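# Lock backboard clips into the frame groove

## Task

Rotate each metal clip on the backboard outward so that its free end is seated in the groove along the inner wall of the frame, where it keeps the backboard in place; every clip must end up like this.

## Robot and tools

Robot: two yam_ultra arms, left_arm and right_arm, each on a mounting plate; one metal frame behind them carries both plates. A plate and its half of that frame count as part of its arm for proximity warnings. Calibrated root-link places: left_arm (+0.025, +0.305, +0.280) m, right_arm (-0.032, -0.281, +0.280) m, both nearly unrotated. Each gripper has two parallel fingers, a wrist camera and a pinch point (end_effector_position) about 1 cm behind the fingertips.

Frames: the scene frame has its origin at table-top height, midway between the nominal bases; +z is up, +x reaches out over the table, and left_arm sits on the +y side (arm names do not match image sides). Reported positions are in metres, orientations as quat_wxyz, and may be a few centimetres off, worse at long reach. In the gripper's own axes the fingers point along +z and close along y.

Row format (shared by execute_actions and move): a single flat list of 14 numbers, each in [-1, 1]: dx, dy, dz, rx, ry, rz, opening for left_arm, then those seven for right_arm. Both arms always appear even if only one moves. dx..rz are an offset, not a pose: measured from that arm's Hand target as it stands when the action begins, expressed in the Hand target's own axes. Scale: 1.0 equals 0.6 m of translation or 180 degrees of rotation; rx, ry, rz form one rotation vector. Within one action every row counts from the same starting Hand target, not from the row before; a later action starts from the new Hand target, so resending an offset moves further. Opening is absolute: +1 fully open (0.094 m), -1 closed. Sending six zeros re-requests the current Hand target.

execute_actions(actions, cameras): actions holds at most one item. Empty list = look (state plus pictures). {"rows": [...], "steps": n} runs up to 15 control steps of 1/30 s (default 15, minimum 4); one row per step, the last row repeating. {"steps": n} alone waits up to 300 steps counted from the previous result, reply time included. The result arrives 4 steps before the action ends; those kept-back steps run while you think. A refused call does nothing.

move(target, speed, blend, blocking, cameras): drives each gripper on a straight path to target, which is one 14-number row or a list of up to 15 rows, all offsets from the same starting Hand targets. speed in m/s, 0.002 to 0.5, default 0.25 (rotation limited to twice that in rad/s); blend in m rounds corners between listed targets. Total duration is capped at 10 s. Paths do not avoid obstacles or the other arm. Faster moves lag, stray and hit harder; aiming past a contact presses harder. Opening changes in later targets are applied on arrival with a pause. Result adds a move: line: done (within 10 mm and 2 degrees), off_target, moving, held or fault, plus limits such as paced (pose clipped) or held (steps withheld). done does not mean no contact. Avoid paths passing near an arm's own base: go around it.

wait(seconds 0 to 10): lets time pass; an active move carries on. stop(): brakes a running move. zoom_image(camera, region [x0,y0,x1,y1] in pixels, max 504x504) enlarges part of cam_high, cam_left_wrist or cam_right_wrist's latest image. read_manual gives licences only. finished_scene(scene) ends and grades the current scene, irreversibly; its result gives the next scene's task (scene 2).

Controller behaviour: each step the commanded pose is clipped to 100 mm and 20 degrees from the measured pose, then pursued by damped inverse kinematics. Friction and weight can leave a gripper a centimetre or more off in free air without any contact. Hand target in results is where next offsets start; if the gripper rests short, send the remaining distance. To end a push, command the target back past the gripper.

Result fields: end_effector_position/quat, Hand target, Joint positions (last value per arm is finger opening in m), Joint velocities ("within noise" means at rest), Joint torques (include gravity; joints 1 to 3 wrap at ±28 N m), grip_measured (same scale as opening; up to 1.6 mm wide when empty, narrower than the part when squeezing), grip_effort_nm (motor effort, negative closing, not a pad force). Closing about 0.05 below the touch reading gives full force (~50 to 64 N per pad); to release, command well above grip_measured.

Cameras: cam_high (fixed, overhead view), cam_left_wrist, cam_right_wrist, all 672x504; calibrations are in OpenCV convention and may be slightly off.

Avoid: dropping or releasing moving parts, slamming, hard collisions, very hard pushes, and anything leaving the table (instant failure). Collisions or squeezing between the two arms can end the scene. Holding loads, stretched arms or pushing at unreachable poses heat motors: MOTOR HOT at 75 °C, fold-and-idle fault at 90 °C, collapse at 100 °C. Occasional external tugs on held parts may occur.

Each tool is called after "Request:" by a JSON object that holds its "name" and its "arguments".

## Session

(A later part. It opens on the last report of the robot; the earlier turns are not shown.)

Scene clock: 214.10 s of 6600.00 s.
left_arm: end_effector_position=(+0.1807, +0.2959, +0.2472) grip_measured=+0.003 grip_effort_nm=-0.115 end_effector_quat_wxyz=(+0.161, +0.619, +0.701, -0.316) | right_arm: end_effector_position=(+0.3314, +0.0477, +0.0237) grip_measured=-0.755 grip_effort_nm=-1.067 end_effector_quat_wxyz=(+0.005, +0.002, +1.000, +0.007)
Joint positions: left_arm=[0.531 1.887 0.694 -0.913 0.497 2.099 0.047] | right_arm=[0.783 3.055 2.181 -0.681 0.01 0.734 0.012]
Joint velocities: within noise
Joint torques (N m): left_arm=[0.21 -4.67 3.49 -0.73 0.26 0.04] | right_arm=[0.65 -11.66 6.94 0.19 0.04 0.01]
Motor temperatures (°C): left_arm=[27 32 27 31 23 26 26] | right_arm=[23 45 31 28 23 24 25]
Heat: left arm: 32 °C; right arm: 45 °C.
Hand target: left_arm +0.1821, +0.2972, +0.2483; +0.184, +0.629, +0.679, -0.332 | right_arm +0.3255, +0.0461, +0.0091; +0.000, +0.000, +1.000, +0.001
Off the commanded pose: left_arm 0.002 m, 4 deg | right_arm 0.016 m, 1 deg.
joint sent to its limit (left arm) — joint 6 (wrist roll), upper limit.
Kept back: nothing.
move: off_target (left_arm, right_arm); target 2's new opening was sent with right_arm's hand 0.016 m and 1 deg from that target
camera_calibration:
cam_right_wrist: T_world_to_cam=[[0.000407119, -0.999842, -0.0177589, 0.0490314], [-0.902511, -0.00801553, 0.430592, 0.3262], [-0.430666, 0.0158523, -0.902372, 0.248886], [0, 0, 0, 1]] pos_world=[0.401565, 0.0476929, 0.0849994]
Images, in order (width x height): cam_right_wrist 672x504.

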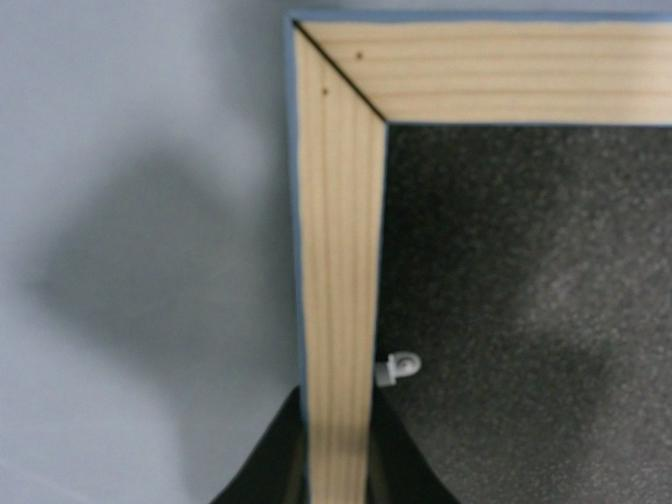

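Request:
{"name": "move", "arguments": {"target": [[0,0,0,0,0,0,0,0,0,0,0,0,0,-0.4],[0,0,0,0,0,0,0,0.0,0.0,-0.1,0,0,0,-0.2],[0,0,0,0,0,0,0,0.0,-0.14,-0.36,0,0,0,-0.2]], "speed": [0.08,0.12,0.2], "cameras": ["cam_right_wrist", "cam_high"]}}

Request:
{"name": "zoom_image", "arguments": {"camera": "cam_right_wrist", "region": [180, 0, 330, 110]}}

Scene clock: 218.17 s of 6600.00 s.
left_arm: end_effector_position=(+0.1807, +0.2959, +0.2472) grip_measured=+0.003 grip_effort_nm=-0.120 end_effector_quat_wxyz=(+0.161, +0.619, +0.701, -0.316) | right_arm: end_effector_position=(+0.3298, -0.0331, +0.2213) grip_measured=-0.202 grip_effort_nm=0.042 end_effector_quat_wxyz=(+0.005, +0.002, +1.000, +0.006)
Joint positions: left_arm=[0.531 1.887 0.694 -0.913 0.497 2.099 0.047] | right_arm=[0.654 2.37 1.669 -0.854 0.009 0.605 0.038]
Joint velocities: within noise
Joint torques (N m): left_arm=[0.2 -4.68 3.49 -0.73 0.27 0.04] | right_arm=[-0.09 -13.94 4.59 0.03 0.07 -0.07]
Motor temperatures (°C): left_arm=[27 32 27 31 23 26 26] | right_arm=[23 46 31 28 23 24 25]
Heat: left arm: 32 °C; right arm: 46 °C.
Hand target: left_arm +0.1821, +0.2972, +0.2483; +0.184, +0.629, +0.679, -0.332 | right_arm +0.3253, -0.0381, +0.2249; +0.000, +0.000, +1.000, +0.001
Off the commanded pose: left_arm 0.002 m, 4 deg | right_arm 0.008 m, 1 deg.
joint sent to its limit (left arm) — joint 6 (wrist roll), upper limit.
Kept back: nothing.
move: off_target (left_arm)
camera_calibration:
cam_right_wrist: T_world_to_cam=[[-0.000351297, -0.999868, -0.0162341, -0.0282992], [-0.902582, -0.00667202, 0.430466, 0.23919], [-0.430518, 0.0148038, -0.902461, 0.42776], [0, 0, 0, 1]] pos_world=[0.400037, -0.0330321, 0.282614]
Images, in order (width x height): cam_high 672x504, cam_right_wrist 672x504.

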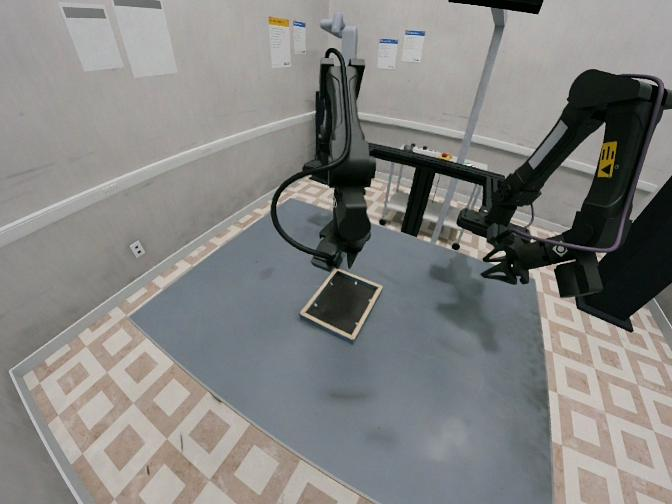

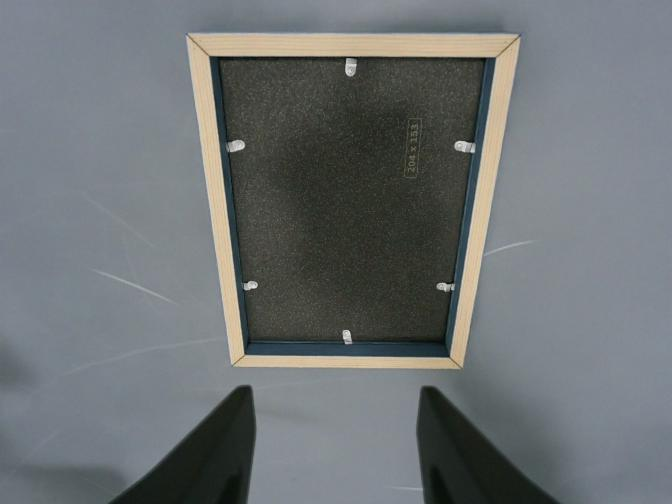

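Scaled by 3.360 from the camera's 672x504 image, which has a finer 960x720 frame.

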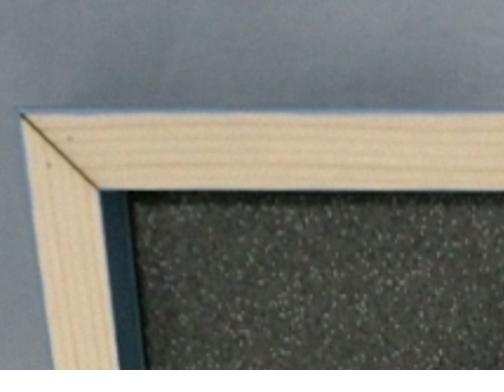

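All six clips are seated perpendicular in the groove.

Request:
{"name": "zoom_image", "arguments": {"camera": "cam_right_wrist", "region": [210, 40, 490, 180]}}

Request:
{"name": "zoom_image", "arguments": {"camera": "cam_right_wrist", "region": [225, 260, 475, 370]}}

Scaled by 1.800 from the camera's 672x504 image, which has a finer 960x720 frame.

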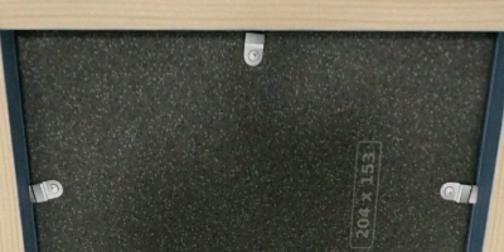

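Scaled by 2.016 from the camera's 672x504 image, which has a finer 960x720 frame.

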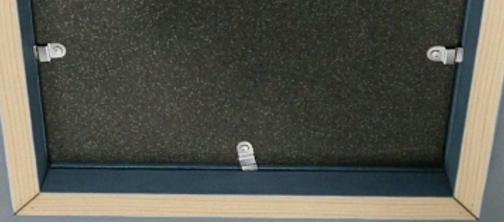

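Request:
{"name": "finished_scene", "arguments": {"scene": 2}}

The scene is finished: the task was done.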